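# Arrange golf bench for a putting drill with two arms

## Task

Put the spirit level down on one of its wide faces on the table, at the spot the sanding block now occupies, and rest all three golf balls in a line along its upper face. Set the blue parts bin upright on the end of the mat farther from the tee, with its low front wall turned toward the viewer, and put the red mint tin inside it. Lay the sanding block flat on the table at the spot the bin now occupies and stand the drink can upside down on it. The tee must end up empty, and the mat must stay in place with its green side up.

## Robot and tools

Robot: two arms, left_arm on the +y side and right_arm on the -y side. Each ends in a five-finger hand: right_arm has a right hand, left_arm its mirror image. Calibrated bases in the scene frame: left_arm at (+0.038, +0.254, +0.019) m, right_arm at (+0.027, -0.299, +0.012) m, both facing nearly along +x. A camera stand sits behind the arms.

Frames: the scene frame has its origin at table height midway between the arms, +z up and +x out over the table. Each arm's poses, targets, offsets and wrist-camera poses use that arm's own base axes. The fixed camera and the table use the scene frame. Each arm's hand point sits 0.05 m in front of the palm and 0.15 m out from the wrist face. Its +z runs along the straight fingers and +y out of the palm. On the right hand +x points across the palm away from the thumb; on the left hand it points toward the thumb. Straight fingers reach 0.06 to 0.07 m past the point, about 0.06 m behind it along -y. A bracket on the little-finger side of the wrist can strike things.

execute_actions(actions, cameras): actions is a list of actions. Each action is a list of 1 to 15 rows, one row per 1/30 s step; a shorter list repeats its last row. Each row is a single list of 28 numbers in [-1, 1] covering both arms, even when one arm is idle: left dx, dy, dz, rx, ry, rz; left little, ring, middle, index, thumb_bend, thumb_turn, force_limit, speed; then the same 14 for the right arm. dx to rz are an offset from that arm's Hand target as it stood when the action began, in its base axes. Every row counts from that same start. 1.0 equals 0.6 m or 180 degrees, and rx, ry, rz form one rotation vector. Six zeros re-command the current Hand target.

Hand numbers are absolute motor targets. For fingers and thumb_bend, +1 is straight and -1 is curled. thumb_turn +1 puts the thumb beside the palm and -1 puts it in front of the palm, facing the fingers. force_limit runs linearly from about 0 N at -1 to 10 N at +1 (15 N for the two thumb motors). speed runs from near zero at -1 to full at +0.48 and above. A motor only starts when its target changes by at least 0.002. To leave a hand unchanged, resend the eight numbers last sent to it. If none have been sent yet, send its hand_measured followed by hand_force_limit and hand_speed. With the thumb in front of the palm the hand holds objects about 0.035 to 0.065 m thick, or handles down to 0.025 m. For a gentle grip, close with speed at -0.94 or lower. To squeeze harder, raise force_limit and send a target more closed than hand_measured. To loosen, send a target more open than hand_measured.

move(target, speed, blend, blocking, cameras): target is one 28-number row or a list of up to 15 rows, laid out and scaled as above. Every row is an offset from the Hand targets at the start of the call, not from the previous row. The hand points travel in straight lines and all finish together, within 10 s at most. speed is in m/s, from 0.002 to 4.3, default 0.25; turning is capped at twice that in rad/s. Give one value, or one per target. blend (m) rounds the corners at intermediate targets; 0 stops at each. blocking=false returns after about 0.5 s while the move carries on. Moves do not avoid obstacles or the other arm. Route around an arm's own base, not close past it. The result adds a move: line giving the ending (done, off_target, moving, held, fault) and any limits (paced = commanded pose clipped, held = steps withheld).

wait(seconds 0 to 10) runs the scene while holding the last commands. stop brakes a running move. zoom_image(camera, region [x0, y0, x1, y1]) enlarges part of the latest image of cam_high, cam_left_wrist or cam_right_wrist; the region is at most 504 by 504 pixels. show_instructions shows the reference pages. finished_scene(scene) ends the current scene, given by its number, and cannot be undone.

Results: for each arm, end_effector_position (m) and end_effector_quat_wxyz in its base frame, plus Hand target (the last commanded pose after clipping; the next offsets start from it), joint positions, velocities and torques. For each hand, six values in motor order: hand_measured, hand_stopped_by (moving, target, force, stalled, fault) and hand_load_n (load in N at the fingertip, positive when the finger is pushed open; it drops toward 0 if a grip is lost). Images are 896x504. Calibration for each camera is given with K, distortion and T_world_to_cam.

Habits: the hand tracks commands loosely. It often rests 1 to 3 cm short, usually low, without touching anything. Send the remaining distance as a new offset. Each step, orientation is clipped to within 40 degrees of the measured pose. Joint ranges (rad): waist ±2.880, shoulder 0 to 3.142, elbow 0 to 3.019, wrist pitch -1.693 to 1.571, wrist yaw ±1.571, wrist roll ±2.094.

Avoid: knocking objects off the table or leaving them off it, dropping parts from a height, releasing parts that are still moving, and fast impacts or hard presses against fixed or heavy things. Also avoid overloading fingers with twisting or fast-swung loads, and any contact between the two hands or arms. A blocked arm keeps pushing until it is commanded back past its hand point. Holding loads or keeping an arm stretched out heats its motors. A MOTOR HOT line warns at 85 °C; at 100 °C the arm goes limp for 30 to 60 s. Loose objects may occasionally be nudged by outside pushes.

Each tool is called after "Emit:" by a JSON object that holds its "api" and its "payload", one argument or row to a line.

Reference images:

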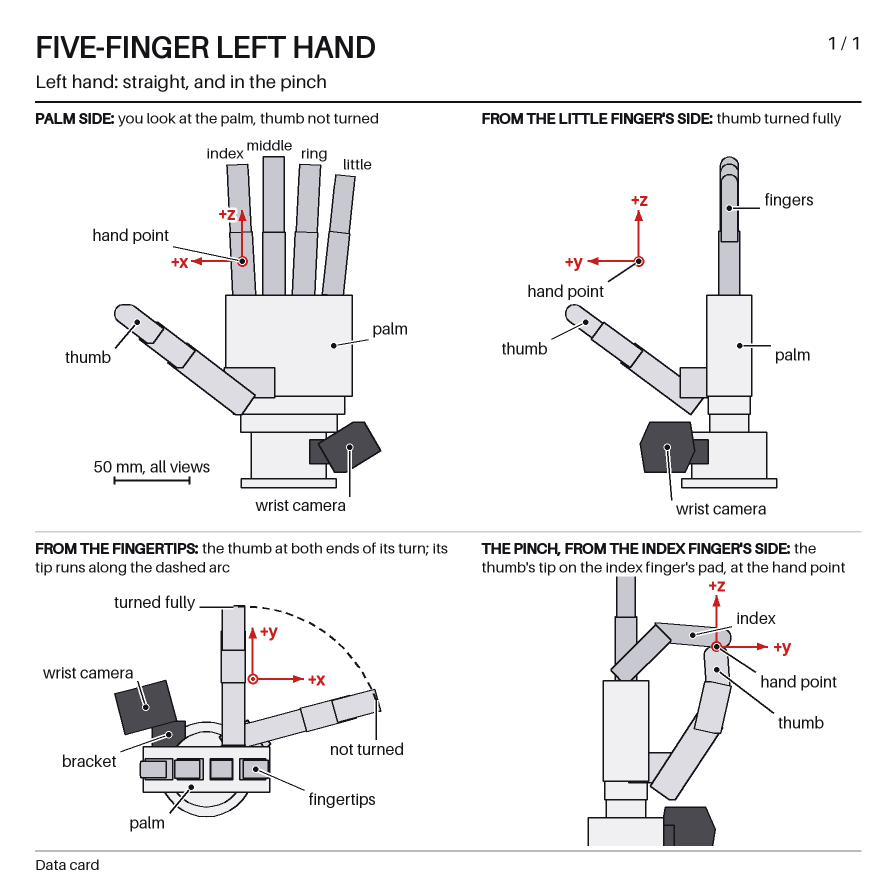

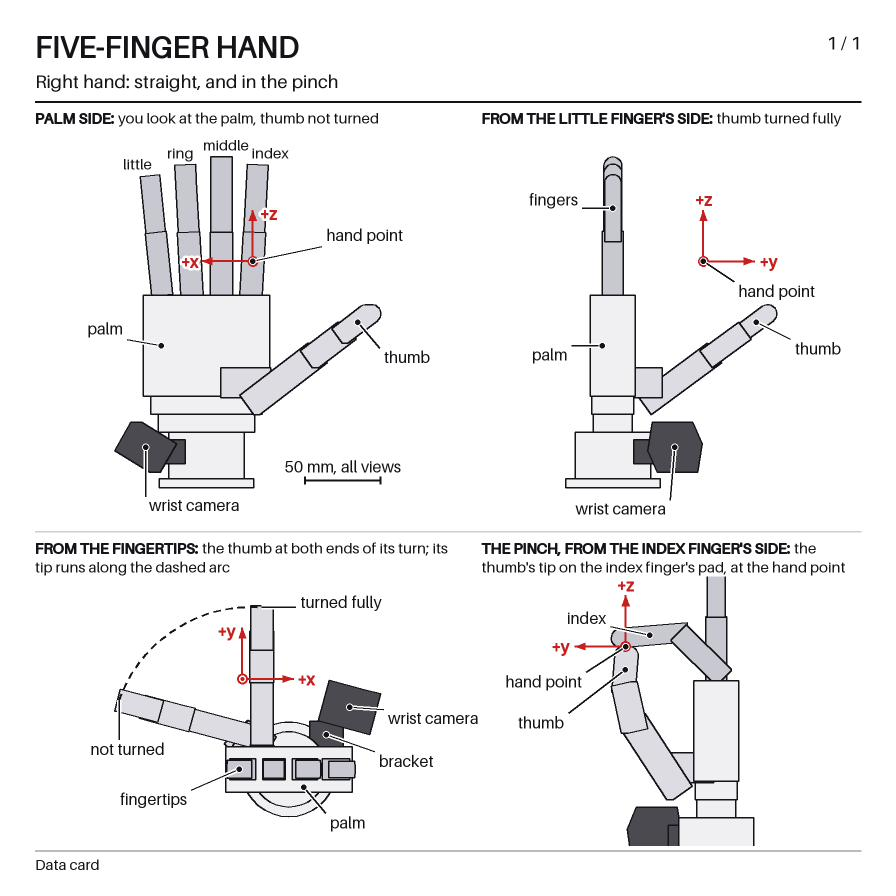

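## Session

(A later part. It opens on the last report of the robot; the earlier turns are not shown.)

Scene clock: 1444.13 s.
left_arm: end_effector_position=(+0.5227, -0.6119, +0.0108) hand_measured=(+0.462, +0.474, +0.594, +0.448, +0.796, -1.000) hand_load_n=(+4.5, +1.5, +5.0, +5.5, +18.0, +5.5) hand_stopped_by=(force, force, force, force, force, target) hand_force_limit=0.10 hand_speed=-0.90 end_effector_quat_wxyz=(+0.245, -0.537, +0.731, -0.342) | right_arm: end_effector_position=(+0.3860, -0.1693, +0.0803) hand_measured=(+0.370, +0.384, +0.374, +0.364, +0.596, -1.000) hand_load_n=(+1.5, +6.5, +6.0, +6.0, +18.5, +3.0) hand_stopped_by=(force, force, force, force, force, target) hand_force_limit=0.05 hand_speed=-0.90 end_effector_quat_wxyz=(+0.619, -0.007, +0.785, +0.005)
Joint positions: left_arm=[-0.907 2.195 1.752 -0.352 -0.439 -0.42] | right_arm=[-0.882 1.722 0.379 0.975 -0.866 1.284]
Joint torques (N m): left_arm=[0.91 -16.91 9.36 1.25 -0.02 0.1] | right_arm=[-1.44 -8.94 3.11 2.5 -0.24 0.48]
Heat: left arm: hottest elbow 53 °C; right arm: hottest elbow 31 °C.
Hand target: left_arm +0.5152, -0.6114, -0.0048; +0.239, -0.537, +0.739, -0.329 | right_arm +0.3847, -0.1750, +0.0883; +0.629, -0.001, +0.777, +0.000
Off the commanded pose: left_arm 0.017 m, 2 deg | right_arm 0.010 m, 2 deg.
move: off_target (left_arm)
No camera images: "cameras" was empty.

Emit:
{"api": "move", "payload": {
  "target": [
    [0,0,0.16,0,0,0,0.1,0.1,0.05,0.1,0.785,-1,0.1,-0.9,0,0,0,0,0,0,0.15,0.15,0.15,0.2,0.2,-1,0.05,-0.9]
  ],
  "speed": 0.08,
  "cameras": ["cam_high","cam_left_wrist"]
}}

Scene clock: 1452.43 s.
left_arm: end_effector_position=(+0.4998, -0.5856, +0.0212) hand_measured=(+0.462, +0.474, +0.594, +0.448, +0.796, -1.000) hand_load_n=(+4.0, +1.5, +1.0, +5.5, +17.5, +6.0) hand_stopped_by=(force, force, force, force, force, target) hand_force_limit=0.10 hand_speed=-0.90 end_effector_quat_wxyz=(+0.238, -0.538, +0.759, -0.279) | right_arm: end_effector_position=(+0.3860, -0.1693, +0.0803) hand_measured=(+0.370, +0.384, +0.374, +0.364, +0.596, -1.000) hand_load_n=(+1.5, +6.5, +6.0, +6.5, +18.5, +2.5) hand_stopped_by=(force, force, force, force, force, target) hand_force_limit=0.05 hand_speed=-0.90 end_effector_quat_wxyz=(+0.619, -0.007, +0.785, +0.005)
Joint positions: left_arm=[-0.907 2.154 1.769 -0.55 -0.431 -0.426] | right_arm=[-0.882 1.722 0.379 0.975 -0.866 1.284]
Joint torques (N m): left_arm=[0.91 -21.36 15.06 1.47 -0.31 0.15] | right_arm=[-1.44 -8.94 3.11 2.5 -0.24 0.49]
Heat: left arm: hottest elbow 53 °C; right arm: hottest elbow 31 °C.
Hand target: left_arm +0.5152, -0.6114, +0.0909; +0.239, -0.537, +0.739, -0.329 | right_arm +0.3847, -0.1750, +0.0883; +0.629, -0.001, +0.777, +0.000
Off the commanded pose: left_arm 0.076 m, 6 deg | right_arm 0.010 m, 2 deg.
move: off_target (left_arm)
camera_calibration:
cam_left_wrist: T_world_to_cam=[[0.607949, -0.528482, 0.592541, -0.617884], [-0.731048, -0.663768, 0.158049, -0.0260562], [0.309784, -0.529262, -0.789883, -0.326855], [0, 0, 0, 1]] pos_world=[0.457848, -0.516828, 0.112063]
Images, in order (width x height): cam_high 896x504, cam_left_wrist 896x504.

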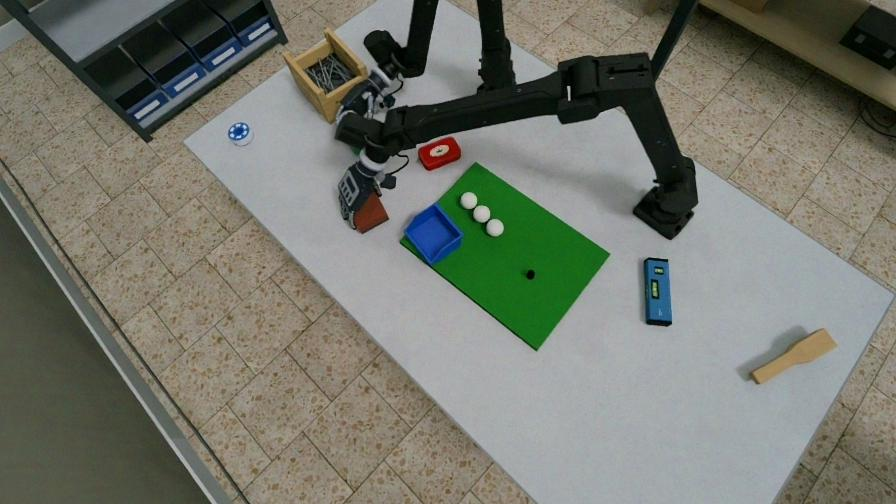

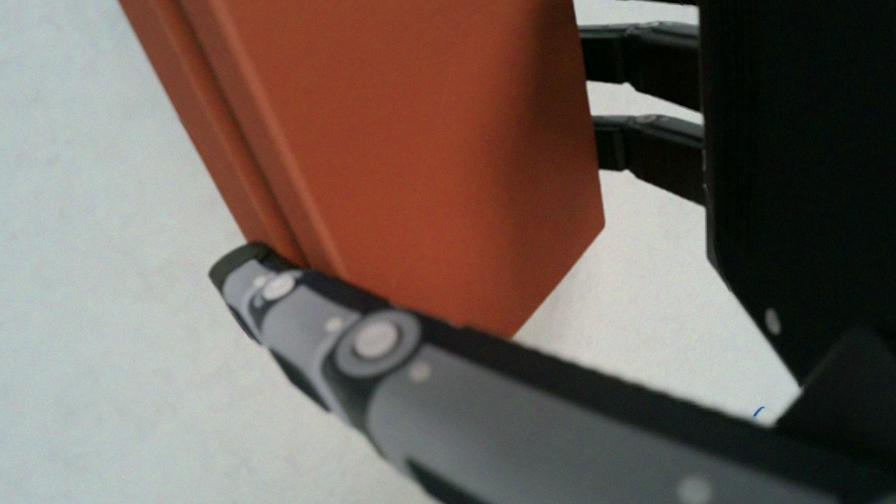

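Emit:
{"api": "move", "payload": {
  "target": [
    [-0.02,0.05,0.18,0,0,0,0.1,0.1,0.05,0.1,0.785,-1,0.1,-0.9,0,0,0,0,0,0,0.15,0.15,0.15,0.2,0.2,-1,0.05,-0.9]
  ],
  "speed": 0.15,
  "cameras": ["cam_high","cam_left_wrist"]
}}

Scene clock: 1464.90 s.
left_arm: end_effector_position=(+0.4821, -0.5651, +0.1244) hand_measured=(+0.462, +0.474, +0.592, +0.448, +0.796, -1.000) hand_load_n=(+3.5, +1.5, +0.0, +5.5, +17.5, +6.0) hand_stopped_by=(force, force, force, force, force, target) hand_force_limit=0.10 hand_speed=-0.90 end_effector_quat_wxyz=(+0.233, -0.538, +0.763, -0.274) | right_arm: end_effector_position=(+0.3860, -0.1693, +0.0803) hand_measured=(+0.370, +0.384, +0.374, +0.364, +0.596, -1.000) hand_load_n=(+1.5, +6.5, +5.5, +6.5, +18.0, +2.5) hand_stopped_by=(force, force, force, force, force, target) hand_force_limit=0.05 hand_speed=-0.90 end_effector_quat_wxyz=(+0.619, -0.007, +0.785, +0.005)
Joint positions: left_arm=[-0.906 2.005 1.807 -0.751 -0.422 -0.426] | right_arm=[-0.882 1.722 0.379 0.975 -0.866 1.284]
Joint torques (N m): left_arm=[1.79 -20.25 16.66 1.84 -0.35 0.25] | right_arm=[-1.44 -8.94 3.11 2.5 -0.24 0.49]
Heat: left arm: hottest elbow 58 °C; right arm: hottest elbow 31 °C.
Hand target: left_arm +0.5031, -0.5814, +0.1990; +0.239, -0.537, +0.739, -0.329 | right_arm +0.3847, -0.1750, +0.0883; +0.629, -0.001, +0.777, +0.000
Off the commanded pose: left_arm 0.079 m, 7 deg | right_arm 0.010 m, 2 deg.
move: off_target (left_arm)
camera_calibration:
cam_left_wrist: T_world_to_cam=[[0.613693, -0.534549, 0.581067, -0.662201], [-0.731809, -0.661364, 0.16448, -0.0407621], [0.296374, -0.52617, -0.797062, -0.219916], [0, 0, 0, 1]] pos_world=[0.441735, -0.496651, 0.216202]
Images, in order (width x height): cam_high 896x504, cam_left_wrist 896x504.

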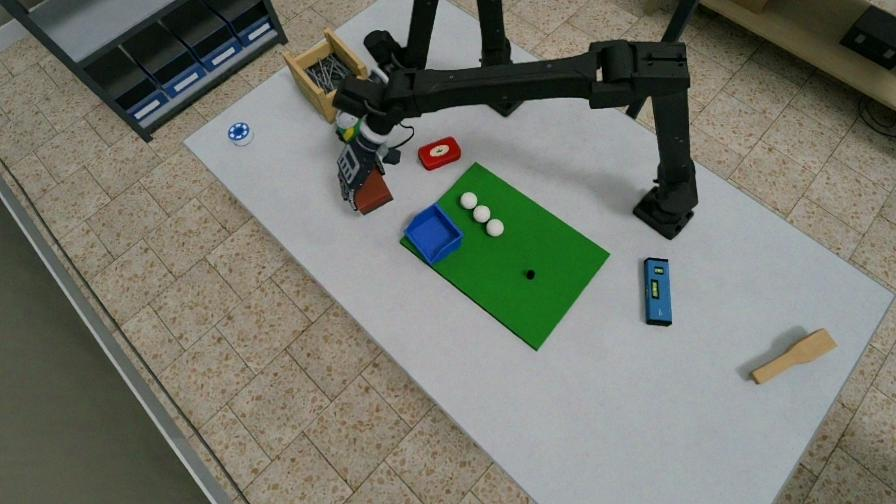

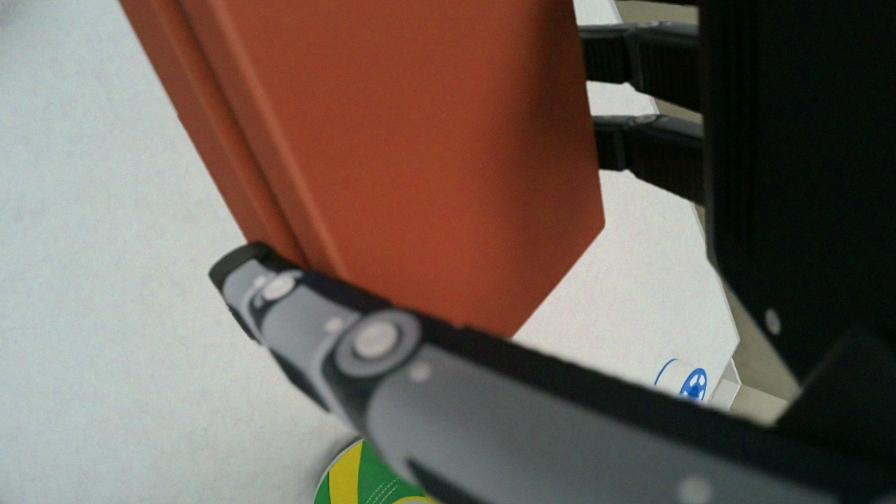

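Emit:
{"api": "move", "payload": {
  "target": [
    [-0.05,0.3,0.04,0,0,0.06,0.1,0.1,0.05,0.1,0.785,-1,0.1,-0.9,0,0,0,0,0,0,0.15,0.15,0.15,0.2,0.2,-1,0.05,-0.9],
    [-0.09,0.75,0.02,0,0,0.2,0.1,0.1,0.05,0.1,0.785,-1,0.1,-0.9,0,0,0,0,0,0,0.15,0.15,0.15,0.2,0.2,-1,0.05,-0.9]
  ],
  "speed": 0.25,
  "blend": 0.03,
  "cameras": []
}}

Emit:
{"api": "move", "payload": {
  "target": [
    [-0.025,0.38,-0.06,0,0,0.122,0.1,0.1,0.05,0.1,0.785,-1,0.1,-0.9,0,0,0,0,0,0,0.15,0.15,0.15,0.2,0.2,-1,0.05,-0.9]
  ],
  "speed": 0.25,
  "cameras": ["cam_high","cam_left_wrist"]
}}

Emit:
{"api": "zoom_image", "payload": {
  "camera": "cam_high",
  "region": [530, 280, 700, 440]
}}

Scene clock: 1487.17 s.
left_arm: end_effector_position=(+0.4396, -0.1250, +0.1835) hand_measured=(+0.462, +0.474, +0.592, +0.448, +0.796, -1.000) hand_load_n=(+4.0, +1.5, +0.0, +5.5, +17.5, +6.0) hand_stopped_by=(force, force, force, force, force, target) hand_force_limit=0.10 hand_speed=-0.90 end_effector_quat_wxyz=(-0.319, +0.746, -0.548, +0.205) | right_arm: end_effector_position=(+0.3860, -0.1693, +0.0803) hand_measured=(+0.370, +0.384, +0.374, +0.364, +0.596, -1.000) hand_load_n=(+1.0, +6.5, +5.5, +6.0, +18.5, +2.5) hand_stopped_by=(force, force, force, force, force, target) hand_force_limit=0.05 hand_speed=-0.90 end_effector_quat_wxyz=(+0.619, -0.007, +0.785, +0.005)
Joint positions: left_arm=[-0.367 1.212 0.991 -0.719 -0.489 -0.509] | right_arm=[-0.882 1.722 0.379 0.975 -0.866 1.284]
Joint torques (N m): left_arm=[0.73 -9.29 11.49 3.03 -0.43 0.2] | right_arm=[-1.38 -9 3.12 2.5 -0.24 0.49]
Heat: left arm: hottest elbow 61 °C; right arm: hottest elbow 31 °C.
Hand target: left_arm +0.4490, -0.1315, +0.2110; -0.329, +0.739, -0.537, +0.239 | right_arm +0.3847, -0.1750, +0.0883; +0.629, -0.001, +0.777, +0.000
Off the commanded pose: left_arm 0.030 m, 4 deg | right_arm 0.010 m, 2 deg.
move: off_target (left_arm)
No camera images: "cameras" was empty.

Scene clock: 1488.60 s.
left_arm: end_effector_position=(+0.4199, +0.0968, +0.1548) hand_measured=(+0.462, +0.474, +0.592, +0.448, +0.796, -1.000) hand_load_n=(+4.0, +1.5, +0.0, +5.5, +17.5, +6.0) hand_stopped_by=(force, force, force, force, force, target) hand_force_limit=0.10 hand_speed=-0.90 end_effector_quat_wxyz=(-0.351, +0.839, -0.389, +0.148) | right_arm: end_effector_position=(+0.3860, -0.1693, +0.0803) hand_measured=(+0.370, +0.384, +0.374, +0.364, +0.596, -1.000) hand_load_n=(+1.5, +7.0, +5.5, +6.5, +18.0, +2.5) hand_stopped_by=(force, force, force, force, force, target) hand_force_limit=0.05 hand_speed=-0.90 end_effector_quat_wxyz=(+0.619, -0.007, +0.785, +0.005)
Joint positions: left_arm=[0.167 1.133 0.842 -0.585 -0.39 -0.394] | right_arm=[-0.882 1.722 0.379 0.975 -0.866 1.284]
Joint torques (N m): left_arm=[0.62 -7.36 11.34 3.45 -0.31 0.28] | right_arm=[-1.44 -8.94 3.11 2.48 -0.24 0.49]
Heat: left arm: hottest elbow 61 °C; right arm: hottest elbow 30 °C.
Hand target: left_arm +0.4341, +0.0966, +0.1751; -0.369, +0.828, -0.386, +0.172 | right_arm +0.3847, -0.1750, +0.0883; +0.629, -0.001, +0.777, +0.000
Off the commanded pose: left_arm 0.025 m, 4 deg | right_arm 0.010 m, 2 deg.
move: off_target (left_arm)
camera_calibration:
cam_left_wrist: T_world_to_cam=[[0.73811, 0.249839, 0.626716, -0.423117], [0.180054, -0.968163, 0.1739, -0.00821784], [0.65021, -0.0155147, -0.759596, -0.0328121], [0, 0, 0, 1]] pos_world=[0.335122, 0.097246, 0.24168]
Images, in order (width x height): cam_high 896x504, cam_left_wrist 896x504.

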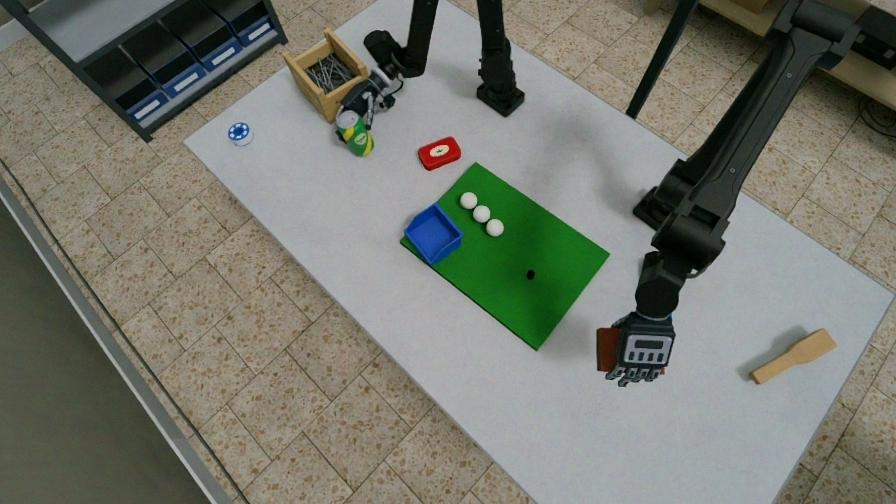

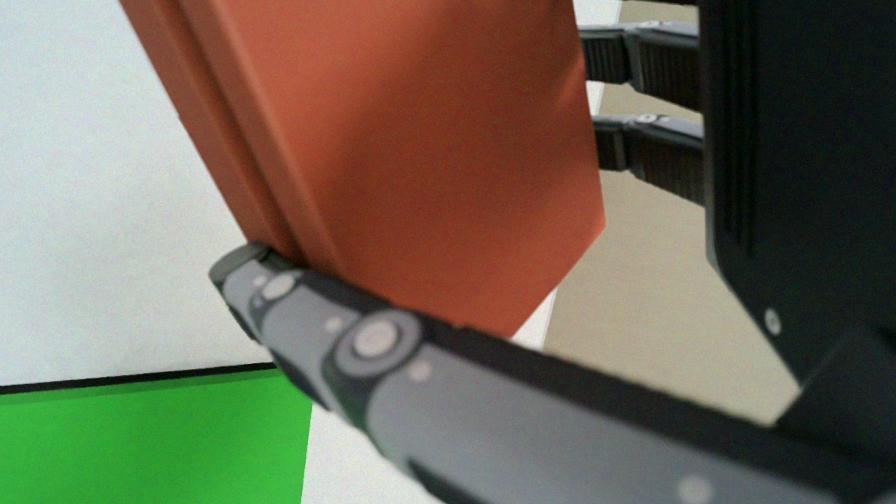

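Scaled by 2.965.

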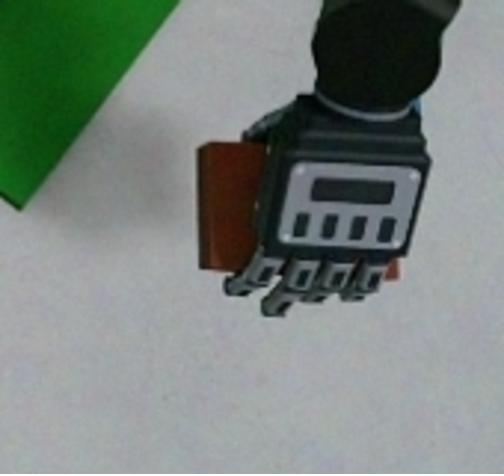

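Emit:
{"api": "move", "payload": {
  "target": [
    [0.003,0.004,-0.235,0.0143,-0.017,0,0.1,0.1,0.05,0.1,0.785,-1,0.1,-0.9,0,0,0,0,0,0,0.15,0.15,0.15,0.2,0.2,-1,0.05,-0.9]
  ],
  "speed": 0.12,
  "cameras": ["cam_high"]
}}

Emit:
{"api": "zoom_image", "payload": {
  "camera": "cam_high",
  "region": [530, 280, 700, 440]
}}

Scene clock: 1505.63 s.
left_arm: end_effector_position=(+0.4170, +0.0982, +0.0150) hand_measured=(+0.462, +0.474, +0.592, +0.448, +0.796, -1.000) hand_load_n=(+4.0, +1.5, +0.0, +5.5, +17.5, +6.0) hand_stopped_by=(force, force, force, force, force, target) hand_force_limit=0.10 hand_speed=-0.90 end_effector_quat_wxyz=(-0.378, +0.827, -0.384, +0.162) | right_arm: end_effector_position=(+0.3860, -0.1693, +0.0803) hand_measured=(+0.370, +0.384, +0.374, +0.364, +0.596, -1.000) hand_load_n=(+1.5, +6.5, +5.5, +6.0, +18.5, +3.0) hand_stopped_by=(force, force, force, force, force, target) hand_force_limit=0.05 hand_speed=-0.90 end_effector_quat_wxyz=(+0.619, -0.007, +0.785, +0.005)
Joint positions: left_arm=[0.156 1.346 0.554 -0.019 -0.419 -0.375] | right_arm=[-0.882 1.722 0.379 0.975 -0.866 1.284]
Joint torques (N m): left_arm=[0.56 -7.94 9.2 3.63 -0.48 0.29] | right_arm=[-1.44 -8.94 3.11 2.48 -0.24 0.49]
Heat: left arm: hottest elbow 60 °C; right arm: hottest elbow 30 °C.
Hand target: left_arm +0.4357, +0.0989, +0.0340; -0.397, +0.815, -0.380, +0.185 | right_arm +0.3847, -0.1750, +0.0883; +0.629, -0.001, +0.777, +0.000
Off the commanded pose: left_arm 0.027 m, 4 deg | right_arm 0.010 m, 2 deg.
move: off_target (left_arm)
Images, in order (width x height): cam_high 896x504.

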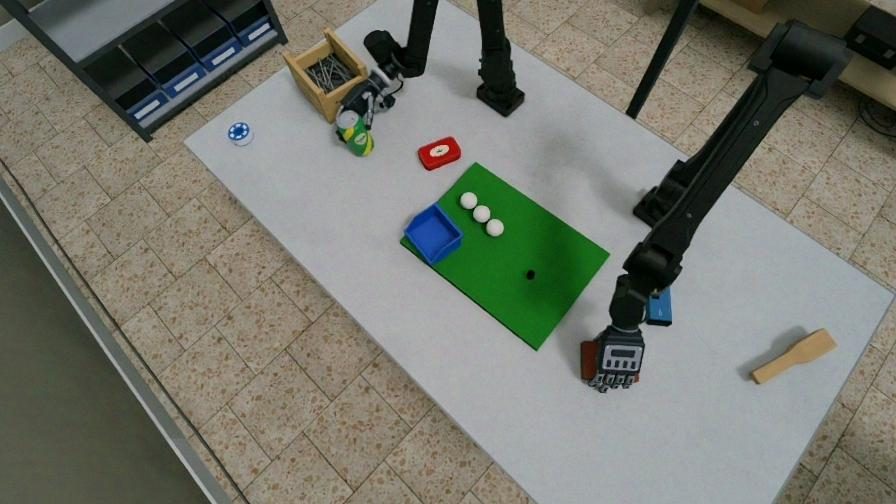

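Scaled by 2.965.

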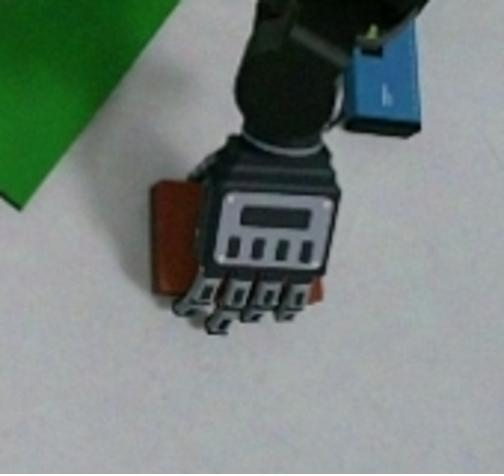

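Emit:
{"api": "move", "payload": {
  "target": [
    [0.04,-0.008,0.01,0,0,0,0.1,0.1,0.05,0.1,0.785,-1,0.1,-0.9,0,0,0,0,0,0,0.15,0.15,0.15,0.2,0.2,-1,0.05,-0.9],
    [0.042,-0.008,-0.025,0,0,0,0.1,0.1,0.05,0.1,0.785,-1,0.1,-0.9,0,0,0,0,0,0,0.15,0.15,0.15,0.2,0.2,-1,0.05,-0.9]
  ],
  "speed": 0.08,
  "cameras": ["cam_high"]
}}

Emit:
{"api": "zoom_image", "payload": {
  "camera": "cam_high",
  "region": [530, 280, 700, 440]
}}

Scene clock: 1522.73 s.
left_arm: end_effector_position=(+0.4292, +0.0933, +0.0050) hand_measured=(+0.462, +0.474, +0.592, +0.448, +0.796, -1.000) hand_load_n=(+4.0, +1.5, -0.5, +3.0, +18.5, +4.0) hand_stopped_by=(force, force, force, force, force, target) hand_force_limit=0.10 hand_speed=-0.90 end_effector_quat_wxyz=(-0.384, +0.822, -0.390, +0.160) | right_arm: end_effector_position=(+0.3860, -0.1693, +0.0803) hand_measured=(+0.370, +0.384, +0.374, +0.364, +0.596, -1.000) hand_load_n=(+1.5, +6.5, +6.0, +6.5, +18.5, +3.0) hand_stopped_by=(force, force, force, force, force, target) hand_force_limit=0.05 hand_speed=-0.90 end_effector_quat_wxyz=(+0.619, -0.007, +0.785, +0.005)
Joint positions: left_arm=[0.13 1.405 0.572 0.023 -0.444 -0.375] | right_arm=[-0.882 1.722 0.379 0.975 -0.866 1.284]
Joint torques (N m): left_arm=[0.67 -5.77 11.38 3.78 -0.23 0.12] | right_arm=[-1.38 -8.94 3.11 2.48 -0.24 0.49]
Heat: left arm: hottest elbow 60 °C; right arm: hottest elbow 30 °C.
Hand target: left_arm +0.4611, +0.0940, +0.0190; -0.397, +0.814, -0.380, +0.185 | right_arm +0.3847, -0.1750, +0.0883; +0.629, -0.001, +0.777, +0.000
Off the commanded pose: left_arm 0.035 m, 4 deg | right_arm 0.010 m, 2 deg.
move: off_target (left_arm)
Images, in order (width x height): cam_high 896x504.

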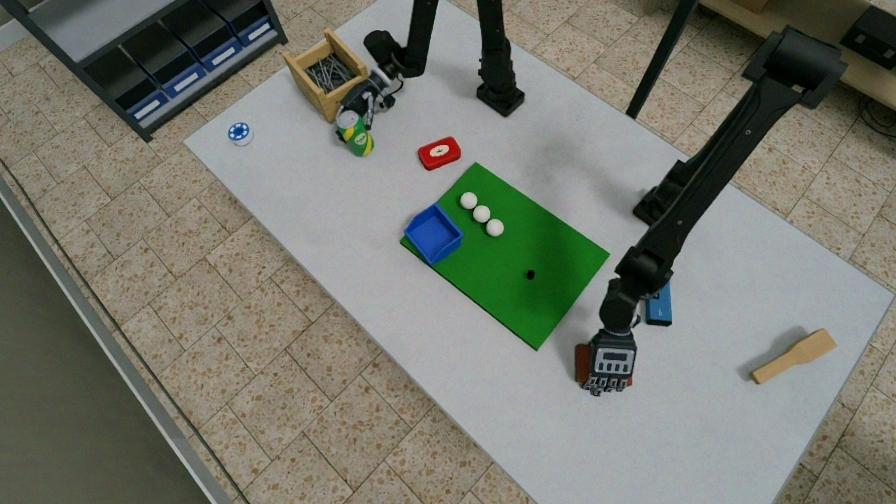

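Scaled by 2.965.

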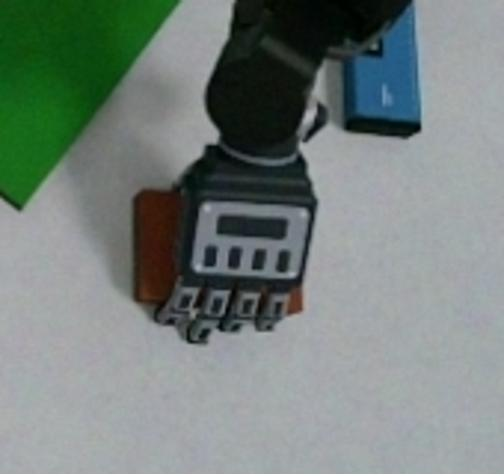

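Emit:
{"api": "move", "payload": {
  "target": [
    [0,0,0,0,0,0,0.6,0.6,0.7,0.6,0.88,-1,0.1,-0.85,0,0,0,0,0,0,0.15,0.15,0.15,0.2,0.2,-1,0.05,-0.9],
    [0,0,0.02,0,0,0,1,1,1,1,1,-1,0.1,-0.6,0,0,0,0,0,0,0.15,0.15,0.15,0.2,0.2,-1,0.05,-0.9]
  ],
  "speed": 0.05,
  "cameras": ["cam_high"]
}}

Emit:
{"api": "move", "payload": {
  "target": [
    [-0.01,-0.0,0.2,0,0,0,1,1,1,1,1,-1,0.1,-0.5,0,0,0,0,0,0,0.15,0.15,0.15,0.2,0.2,-1,0.05,-0.9],
    [-0.2,0.5,0.22,0,0,0,1,1,1,1,1,-1,0.1,-0.5,0,0,0,0,0,0,0.15,0.15,0.15,0.2,0.2,-1,0.05,-0.9]
  ],
  "speed": [0.12,0.3],
  "blend": 0.02,
  "cameras": ["cam_high"]
}}

Emit:
{"api": "zoom_image", "payload": {
  "camera": "cam_high",
  "region": [530, 280, 700, 440]
}}

Scene clock: 1538.90 s.
left_arm: end_effector_position=(+0.4368, +0.0943, +0.0073) hand_measured=(+1.000, +1.000, +1.000, +1.000, +1.000, -1.000) hand_load_n=(+0.0, +0.0, +0.0, +0.0, +0.0, +0.0) hand_stopped_by=(target, target, target, target, target, target) hand_force_limit=0.10 hand_speed=-0.60 end_effector_quat_wxyz=(-0.386, +0.821, -0.389, +0.163) | right_arm: end_effector_position=(+0.3860, -0.1693, +0.0803) hand_measured=(+0.370, +0.384, +0.374, +0.364, +0.596, -1.000) hand_load_n=(+1.0, +6.5, +6.0, +6.0, +18.5, +2.5) hand_stopped_by=(force, force, force, force, force, target) hand_force_limit=0.05 hand_speed=-0.90 end_effector_quat_wxyz=(+0.619, -0.007, +0.785, +0.005)
Joint positions: left_arm=[0.13 1.417 0.588 0.026 -0.443 -0.375] | right_arm=[-0.882 1.722 0.379 0.975 -0.866 1.284]
Joint torques (N m): left_arm=[0.73 -8.59 11.18 1.89 -0.23 0.12] | right_arm=[-1.38 -8.94 3.11 2.5 -0.24 0.49]
Heat: left arm: hottest elbow 61 °C; right arm: hottest elbow 30 °C.
Hand target: left_arm +0.4610, +0.0941, +0.0310; -0.397, +0.815, -0.380, +0.185 | right_arm +0.3847, -0.1750, +0.0883; +0.629, -0.001, +0.777, +0.000
Off the commanded pose: left_arm 0.034 m, 3 deg | right_arm 0.010 m, 2 deg.
move: off_target (left_arm); target 2's new numbers were sent with left_arm's hand 0.040 m and 4 deg from that target
Images, in order (width x height): cam_high 896x504.

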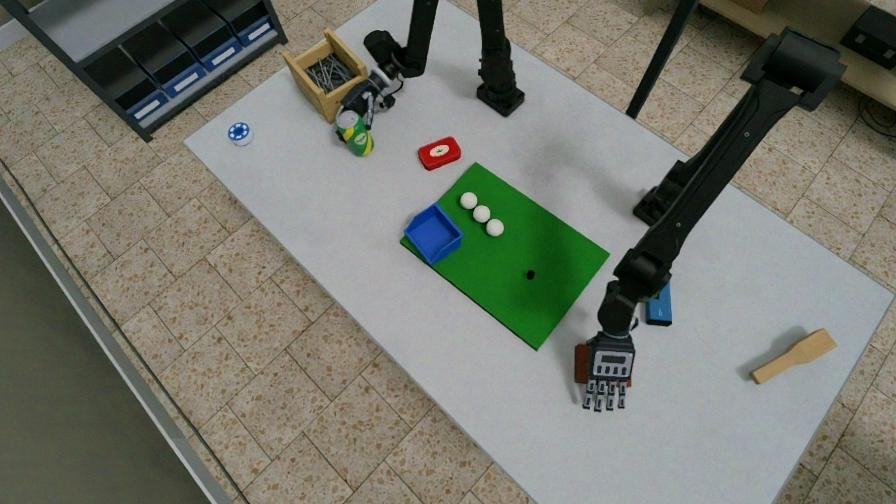

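Scene clock: 1541.70 s.
left_arm: end_effector_position=(+0.3267, +0.3798, +0.1413) hand_measured=(+1.000, +1.000, +1.000, +1.000, +1.000, -1.000) hand_load_n=(+0.0, +0.0, +0.0, +0.0, +0.0, +0.0) hand_stopped_by=(target, target, target, target, target, target) hand_force_limit=0.10 hand_speed=-0.50 end_effector_quat_wxyz=(-0.377, +0.828, -0.373, +0.181) | right_arm: end_effector_position=(+0.3860, -0.1693, +0.0803) hand_measured=(+0.370, +0.384, +0.374, +0.364, +0.596, -1.000) hand_load_n=(+1.5, +6.5, +5.5, +6.5, +18.5, +3.0) hand_stopped_by=(force, force, force, force, force, target) hand_force_limit=0.05 hand_speed=-0.90 end_effector_quat_wxyz=(+0.619, -0.007, +0.785, +0.005)
Joint positions: left_arm=[0.985 1.327 0.917 -0.319 0.215 0.163] | right_arm=[-0.882 1.722 0.379 0.975 -0.866 1.284]
Joint torques (N m): left_arm=[0.62 -8 13.82 2.47 0.15 0.25] | right_arm=[-1.44 -8.88 3.12 2.5 -0.24 0.49]
Heat: left arm: hottest elbow 62 °C; right arm: hottest elbow 30 °C.
Hand target: left_arm +0.3409, +0.3941, +0.1630; -0.397, +0.815, -0.380, +0.185 | right_arm +0.3847, -0.1750, +0.0883; +0.629, -0.001, +0.777, +0.000
Off the commanded pose: left_arm 0.030 m, 3 deg | right_arm 0.010 m, 2 deg.
move: off_target (left_arm)
Images, in order (width x height): cam_high 896x504.

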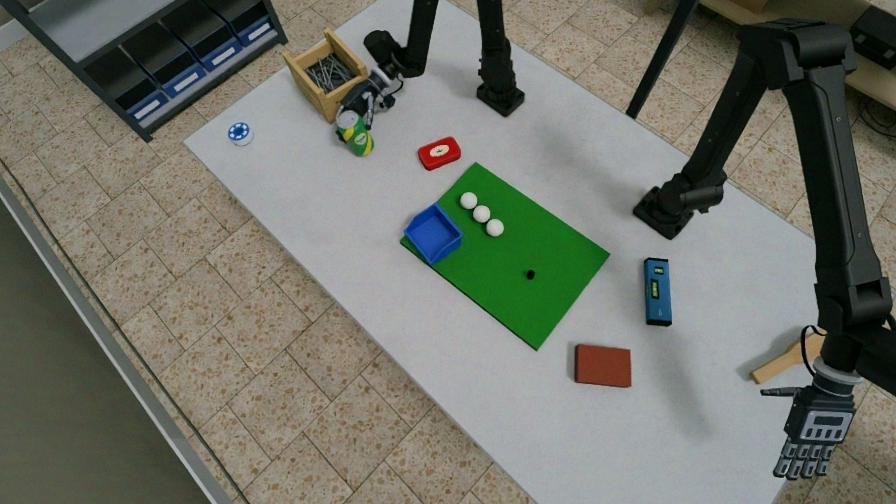

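Scaled by 2.965.

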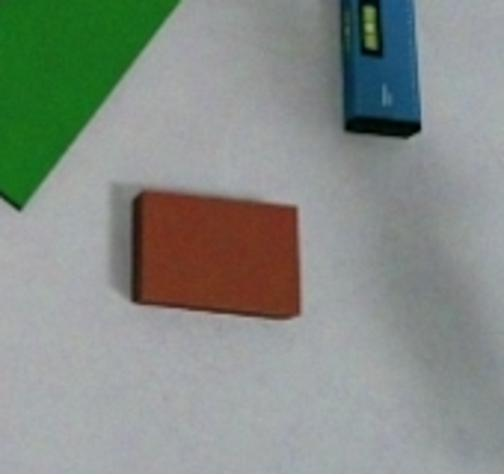

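Emit:
{"api": "move", "payload": {
  "target": [
    [0,0,0,0,0,0,1,1,1,1,1,-1,0.1,-0.5,0,0.02,0.24,0,0,0,0.15,0.15,0.15,0.2,0.2,-1,0.05,-0.9],
    [0,0,-0.04,0,0,0,1,1,1,1,1,-1,0.1,-0.5,0.075,0.292,0.25,0,0,0,0.15,0.15,0.15,0.2,0.2,-1,0.05,-0.9],
    [0,0,-0.04,0,0,0,1,1,1,1,1,-1,0.1,-0.5,0.075,0.292,0.25,-0.333,0,0,0.15,0.15,0.15,0.2,0.2,-1,0.05,-0.9]
  ],
  "speed": 0.2,
  "blend": 0.01,
  "cameras": ["cam_high","cam_right_wrist"]
}}

Scene clock: 1591.40 s.
left_arm: end_effector_position=(+0.3336, +0.3902, +0.1381) hand_measured=(+1.000, +1.000, +1.000, +1.000, +1.000, -1.000) hand_load_n=(+0.0, +0.0, +0.0, +0.0, +0.0, +0.0) hand_stopped_by=(target, target, target, target, target, target) hand_force_limit=0.10 hand_speed=-0.50 end_effector_quat_wxyz=(-0.391, +0.822, -0.372, +0.184) | right_arm: end_effector_position=(+0.4093, -0.0038, +0.1780) hand_measured=(+0.370, +0.384, +0.374, +0.364, +0.596, -1.000) hand_load_n=(+0.0, +5.5, +5.0, +6.0, +19.0, +3.0) hand_stopped_by=(force, force, force, force, force, target) hand_force_limit=0.05 hand_speed=-0.90 end_effector_quat_wxyz=(+0.501, -0.331, +0.709, -0.369)
Joint positions: left_arm=[0.985 1.351 0.917 -0.263 0.216 0.164] | right_arm=[-0.103 0.816 0.334 0.254 0.092 0.521]
Joint torques (N m): left_arm=[0.62 -7.88 10.28 3.11 0.14 0.25] | right_arm=[0.44 -5.77 13.57 2.24 0.08 0.19]
Heat: left arm: hottest elbow 65 °C; right arm: hottest elbow 31 °C.
Hand target: left_arm +0.3409, +0.3940, +0.1390; -0.397, +0.815, -0.380, +0.185 | right_arm +0.4296, +0.0003, +0.2381; +0.545, -0.315, +0.673, -0.388
Off the commanded pose: left_arm 0.008 m, 1 deg | right_arm 0.064 m, 7 deg.
move: off_target (right_arm)
camera_calibration:
cam_right_wrist: T_world_to_cam=[[-0.113221, 0.313376, -0.942855, 0.223914], [-0.333113, 0.882062, 0.333172, 0.0742157], [0.936065, 0.351799, 0.00452141, -0.265668], [0, 0, 0, 1]] pos_world=[0.298757, -0.0421702, 0.187593]
Images, in order (width x height): cam_high 896x504, cam_right_wrist 896x504.

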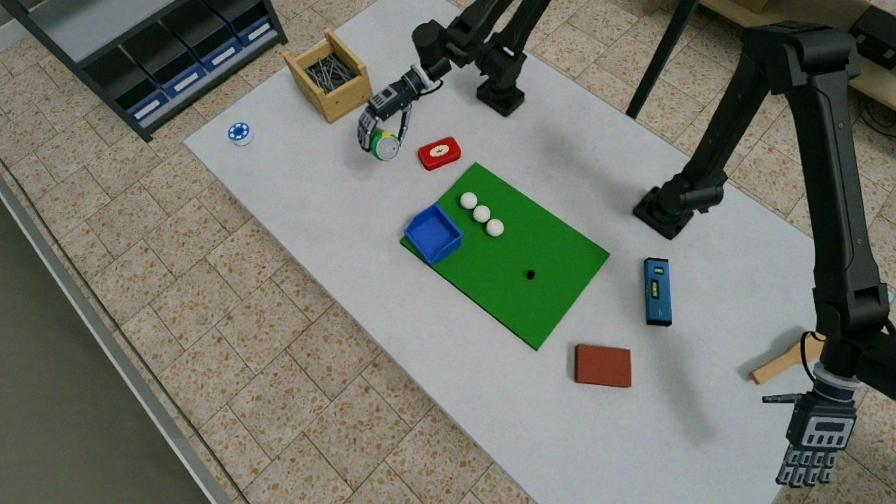

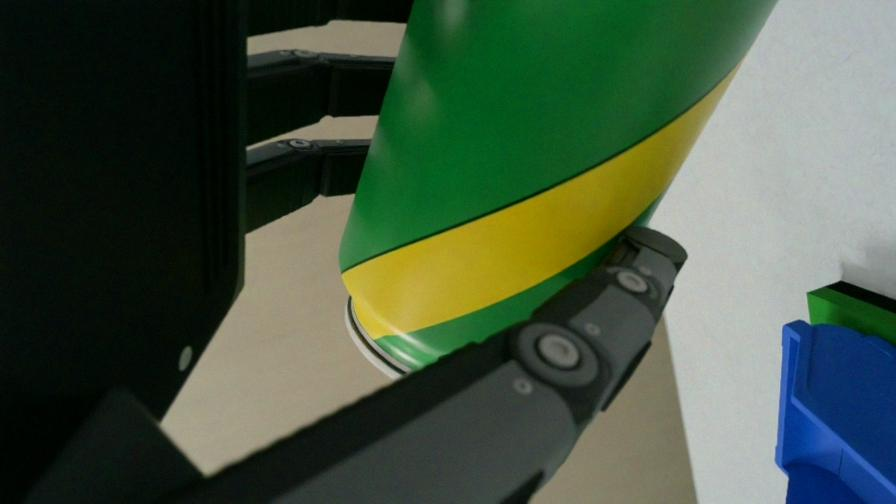

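Emit:
{"api": "move", "payload": {
  "target": [
    [0,0,0,0,0,0,1,1,1,1,1,-1,0.1,-0.5,0.0,0.0,0.0,-0.333,0,0,0.15,0.15,0.15,0.2,0.2,-1,0.05,-0.9],
    [0,0,0,0,0,0,1,1,1,1,1,-1,0.1,-0.5,0,0.0,0,-0.66,0,0,0.15,0.15,0.15,0.2,0.2,-1,0.05,-0.9],
    [0,0,0,0,0,0,1,1,1,1,1,-1,0.1,-0.5,0,0.0,-0.05,-0.66,0,0,0.15,0.15,0.15,0.2,0.2,-1,0.05,-0.9]
  ],
  "speed": 0.25,
  "blend": 0.005,
  "cameras": ["cam_high","cam_right_wrist"]
}}

Scene clock: 1614.90 s.
left_arm: end_effector_position=(+0.3336, +0.3902, +0.1381) hand_measured=(+1.000, +1.000, +1.000, +1.000, +1.000, -1.000) hand_load_n=(+0.0, +0.0, +0.0, +0.0, +0.0, +0.0) hand_stopped_by=(target, target, target, target, target, target) hand_force_limit=0.10 hand_speed=-0.50 end_effector_quat_wxyz=(-0.391, +0.822, -0.372, +0.184) | right_arm: end_effector_position=(+0.4265, -0.0048, +0.1816) hand_measured=(+0.370, +0.384, +0.374, +0.364, +0.596, -1.000) hand_load_n=(+0.0, +5.0, +5.5, +7.5, +18.0, +5.0) hand_stopped_by=(force, force, force, force, force, target) hand_force_limit=0.05 hand_speed=-0.90 end_effector_quat_wxyz=(-0.008, +0.659, -0.019, +0.752)
Joint positions: left_arm=[0.985 1.351 0.917 -0.263 0.216 0.164] | right_arm=[0.247 1.281 0.218 1.2 0.263 -1.568]
Joint torques (N m): left_arm=[0.67 -7.88 10.26 3.12 0.14 0.26] | right_arm=[0.32 -6.59 6.45 3.15 -0.04 -0.3]
Heat: left arm: hottest elbow 62 °C; right arm: hottest elbow 37 °C.
Hand target: left_arm +0.3409, +0.3940, +0.1390; -0.397, +0.815, -0.380, +0.185 | right_arm +0.4296, +0.0004, +0.2083; -0.006, +0.629, -0.009, +0.777
Off the commanded pose: left_arm 0.008 m, 1 deg | right_arm 0.027 m, 5 deg.
move: off_target (right_arm)
camera_calibration:
cam_right_wrist: T_world_to_cam=[[0.00399764, -0.984555, 0.175029, -0.0295313], [-0.452932, -0.15783, -0.877464, 0.345575], [0.891536, -0.0757683, -0.446568, -0.182489], [0, 0, 0, 1]] pos_world=[0.319335, 0.0116399, 0.226905]
Images, in order (width x height): cam_high 896x504, cam_right_wrist 896x504.

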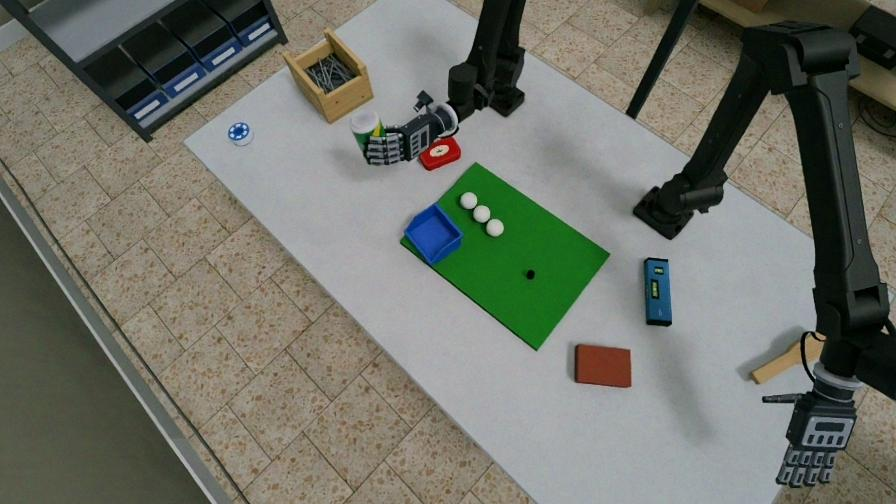

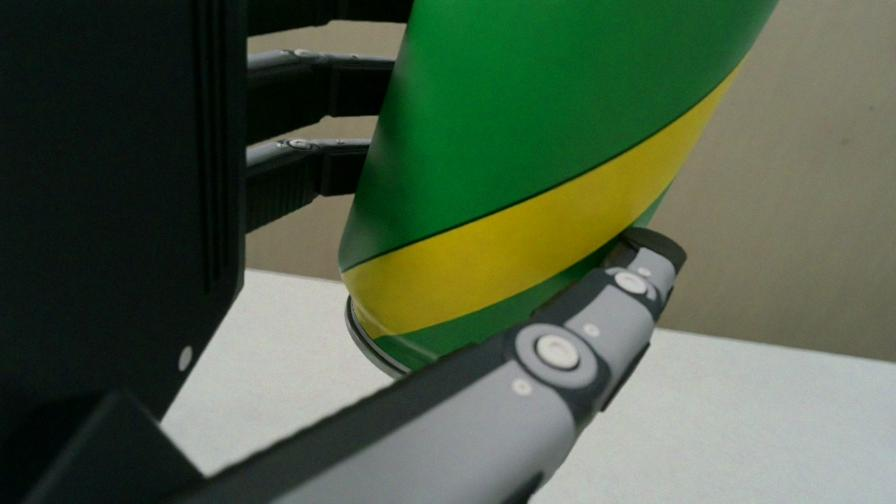

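Emit:
{"api": "move", "payload": {
  "target": [
    [0,0,0,0,0,0,1,1,1,1,1,-1,0.1,-0.5,0.017,0.55,0.06,0,0,0.15,0.15,0.15,0.15,0.2,0.2,-1,0.05,-0.9]
  ],
  "speed": 0.25,
  "cameras": []
}}

Emit:
{"api": "move", "payload": {
  "target": [
    [0,0,0,0,0,0,1,1,1,1,1,-1,0.1,-0.5,-0.01,0.53,-0.03,0,0,0.1556,0.15,0.15,0.15,0.2,0.2,-1,0.05,-0.9],
    [0,0,0,0,0,0,1,1,1,1,1,-1,0.1,-0.5,-0.01,0.53,-0.12,0,0,0.1556,0.15,0.15,0.15,0.2,0.2,-1,0.05,-0.9]
  ],
  "speed": 0.2,
  "blend": 0.01,
  "cameras": ["cam_high","cam_right_wrist"]
}}

Emit:
{"api": "zoom_image", "payload": {
  "camera": "cam_high",
  "region": [530, 280, 700, 440]
}}

Scene clock: 1647.60 s.
left_arm: end_effector_position=(+0.3336, +0.3902, +0.1381) hand_measured=(+1.000, +1.000, +1.000, +1.000, +1.000, -1.000) hand_load_n=(+0.0, +0.0, +0.0, +0.0, +0.0, +0.0) hand_stopped_by=(target, target, target, target, target, target) hand_force_limit=0.10 hand_speed=-0.50 end_effector_quat_wxyz=(-0.391, +0.822, -0.372, +0.184) | right_arm: end_effector_position=(+0.4269, +0.3125, +0.2073) hand_measured=(+0.370, +0.384, +0.374, +0.364, +0.596, -1.000) hand_load_n=(+0.0, +5.0, +5.5, +7.5, +18.0, +5.0) hand_stopped_by=(force, force, force, force, force, target) hand_force_limit=0.05 hand_speed=-0.90 end_effector_quat_wxyz=(-0.182, +0.641, +0.144, +0.732)
Joint positions: left_arm=[0.985 1.351 0.917 -0.263 0.216 0.164] | right_arm=[0.892 1.499 0.545 1.103 0.423 -1.611]
Joint torques (N m): left_arm=[0.62 -7.82 10.28 3.12 0.14 0.26] | right_arm=[-0.15 -9.23 11.14 1.52 0.06 -0.25]
Heat: left arm: hottest elbow 60 °C; right arm: hottest elbow 39 °C.
Hand target: left_arm +0.3409, +0.3940, +0.1390; -0.397, +0.815, -0.380, +0.185 | right_arm +0.4399, +0.3303, +0.2444; -0.188, +0.614, +0.138, +0.754
Off the commanded pose: left_arm 0.008 m, 1 deg | right_arm 0.043 m, 4 deg.
move: off_target (right_arm)
No camera images: "cameras" was empty.

Scene clock: 1650.10 s.
left_arm: end_effector_position=(+0.3336, +0.3902, +0.1381) hand_measured=(+1.000, +1.000, +1.000, +1.000, +1.000, -1.000) hand_load_n=(+0.0, +0.0, +0.0, +0.0, +0.0, +0.0) hand_stopped_by=(target, target, target, target, target, target) hand_force_limit=0.10 hand_speed=-0.50 end_effector_quat_wxyz=(-0.391, +0.822, -0.372, +0.184) | right_arm: end_effector_position=(+0.4281, +0.6253, +0.1029) hand_measured=(+0.370, +0.384, +0.374, +0.364, +0.596, -1.000) hand_load_n=(+0.0, +5.5, +5.5, +7.5, +18.0, +4.5) hand_stopped_by=(force, force, force, force, force, target) hand_force_limit=0.05 hand_speed=-0.90 end_effector_quat_wxyz=(-0.341, +0.612, +0.304, +0.646)
Joint positions: left_arm=[0.985 1.351 0.917 -0.263 0.216 0.164] | right_arm=[1.084 2.088 1.147 1.008 0.138 -1.555]
Joint torques (N m): left_arm=[0.67 -7.88 10.28 3.11 0.14 0.26] | right_arm=[0.09 -18.37 10.62 3.22 0.12 -0.15]
Heat: left arm: hottest elbow 60 °C; right arm: hottest elbow 40 °C.
Hand target: left_arm +0.3409, +0.3940, +0.1390; -0.397, +0.815, -0.380, +0.185 | right_arm +0.4338, +0.6484, +0.1722; -0.365, +0.562, +0.283, +0.686
Off the commanded pose: left_arm 0.008 m, 1 deg | right_arm 0.073 m, 8 deg.
move: off_target (right_arm)
camera_calibration:
cam_right_wrist: T_world_to_cam=[[0.815585, -0.547767, 0.186472, -0.0171949], [-0.152747, -0.514641, -0.84369, 0.467877], [0.558112, 0.659618, -0.503403, -0.482694], [0, 0, 0, 1]] pos_world=[0.354888, 0.549764, 0.15496]
Images, in order (width x height): cam_high 896x504, cam_right_wrist 896x504.

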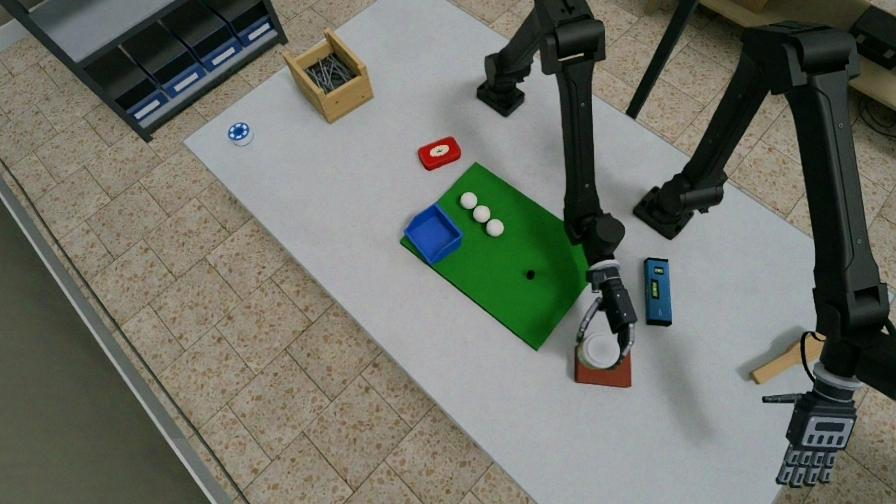

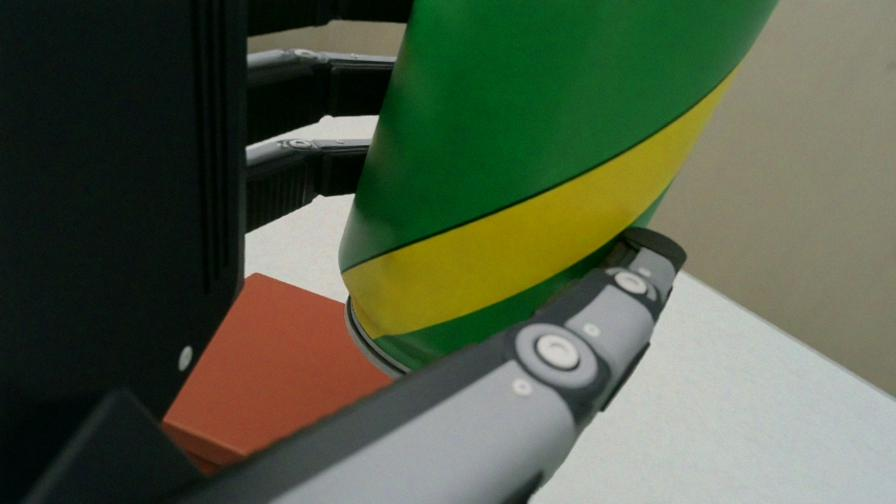

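Scaled by 2.965.

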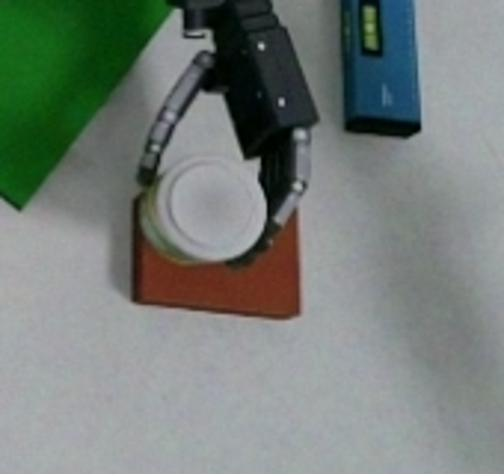

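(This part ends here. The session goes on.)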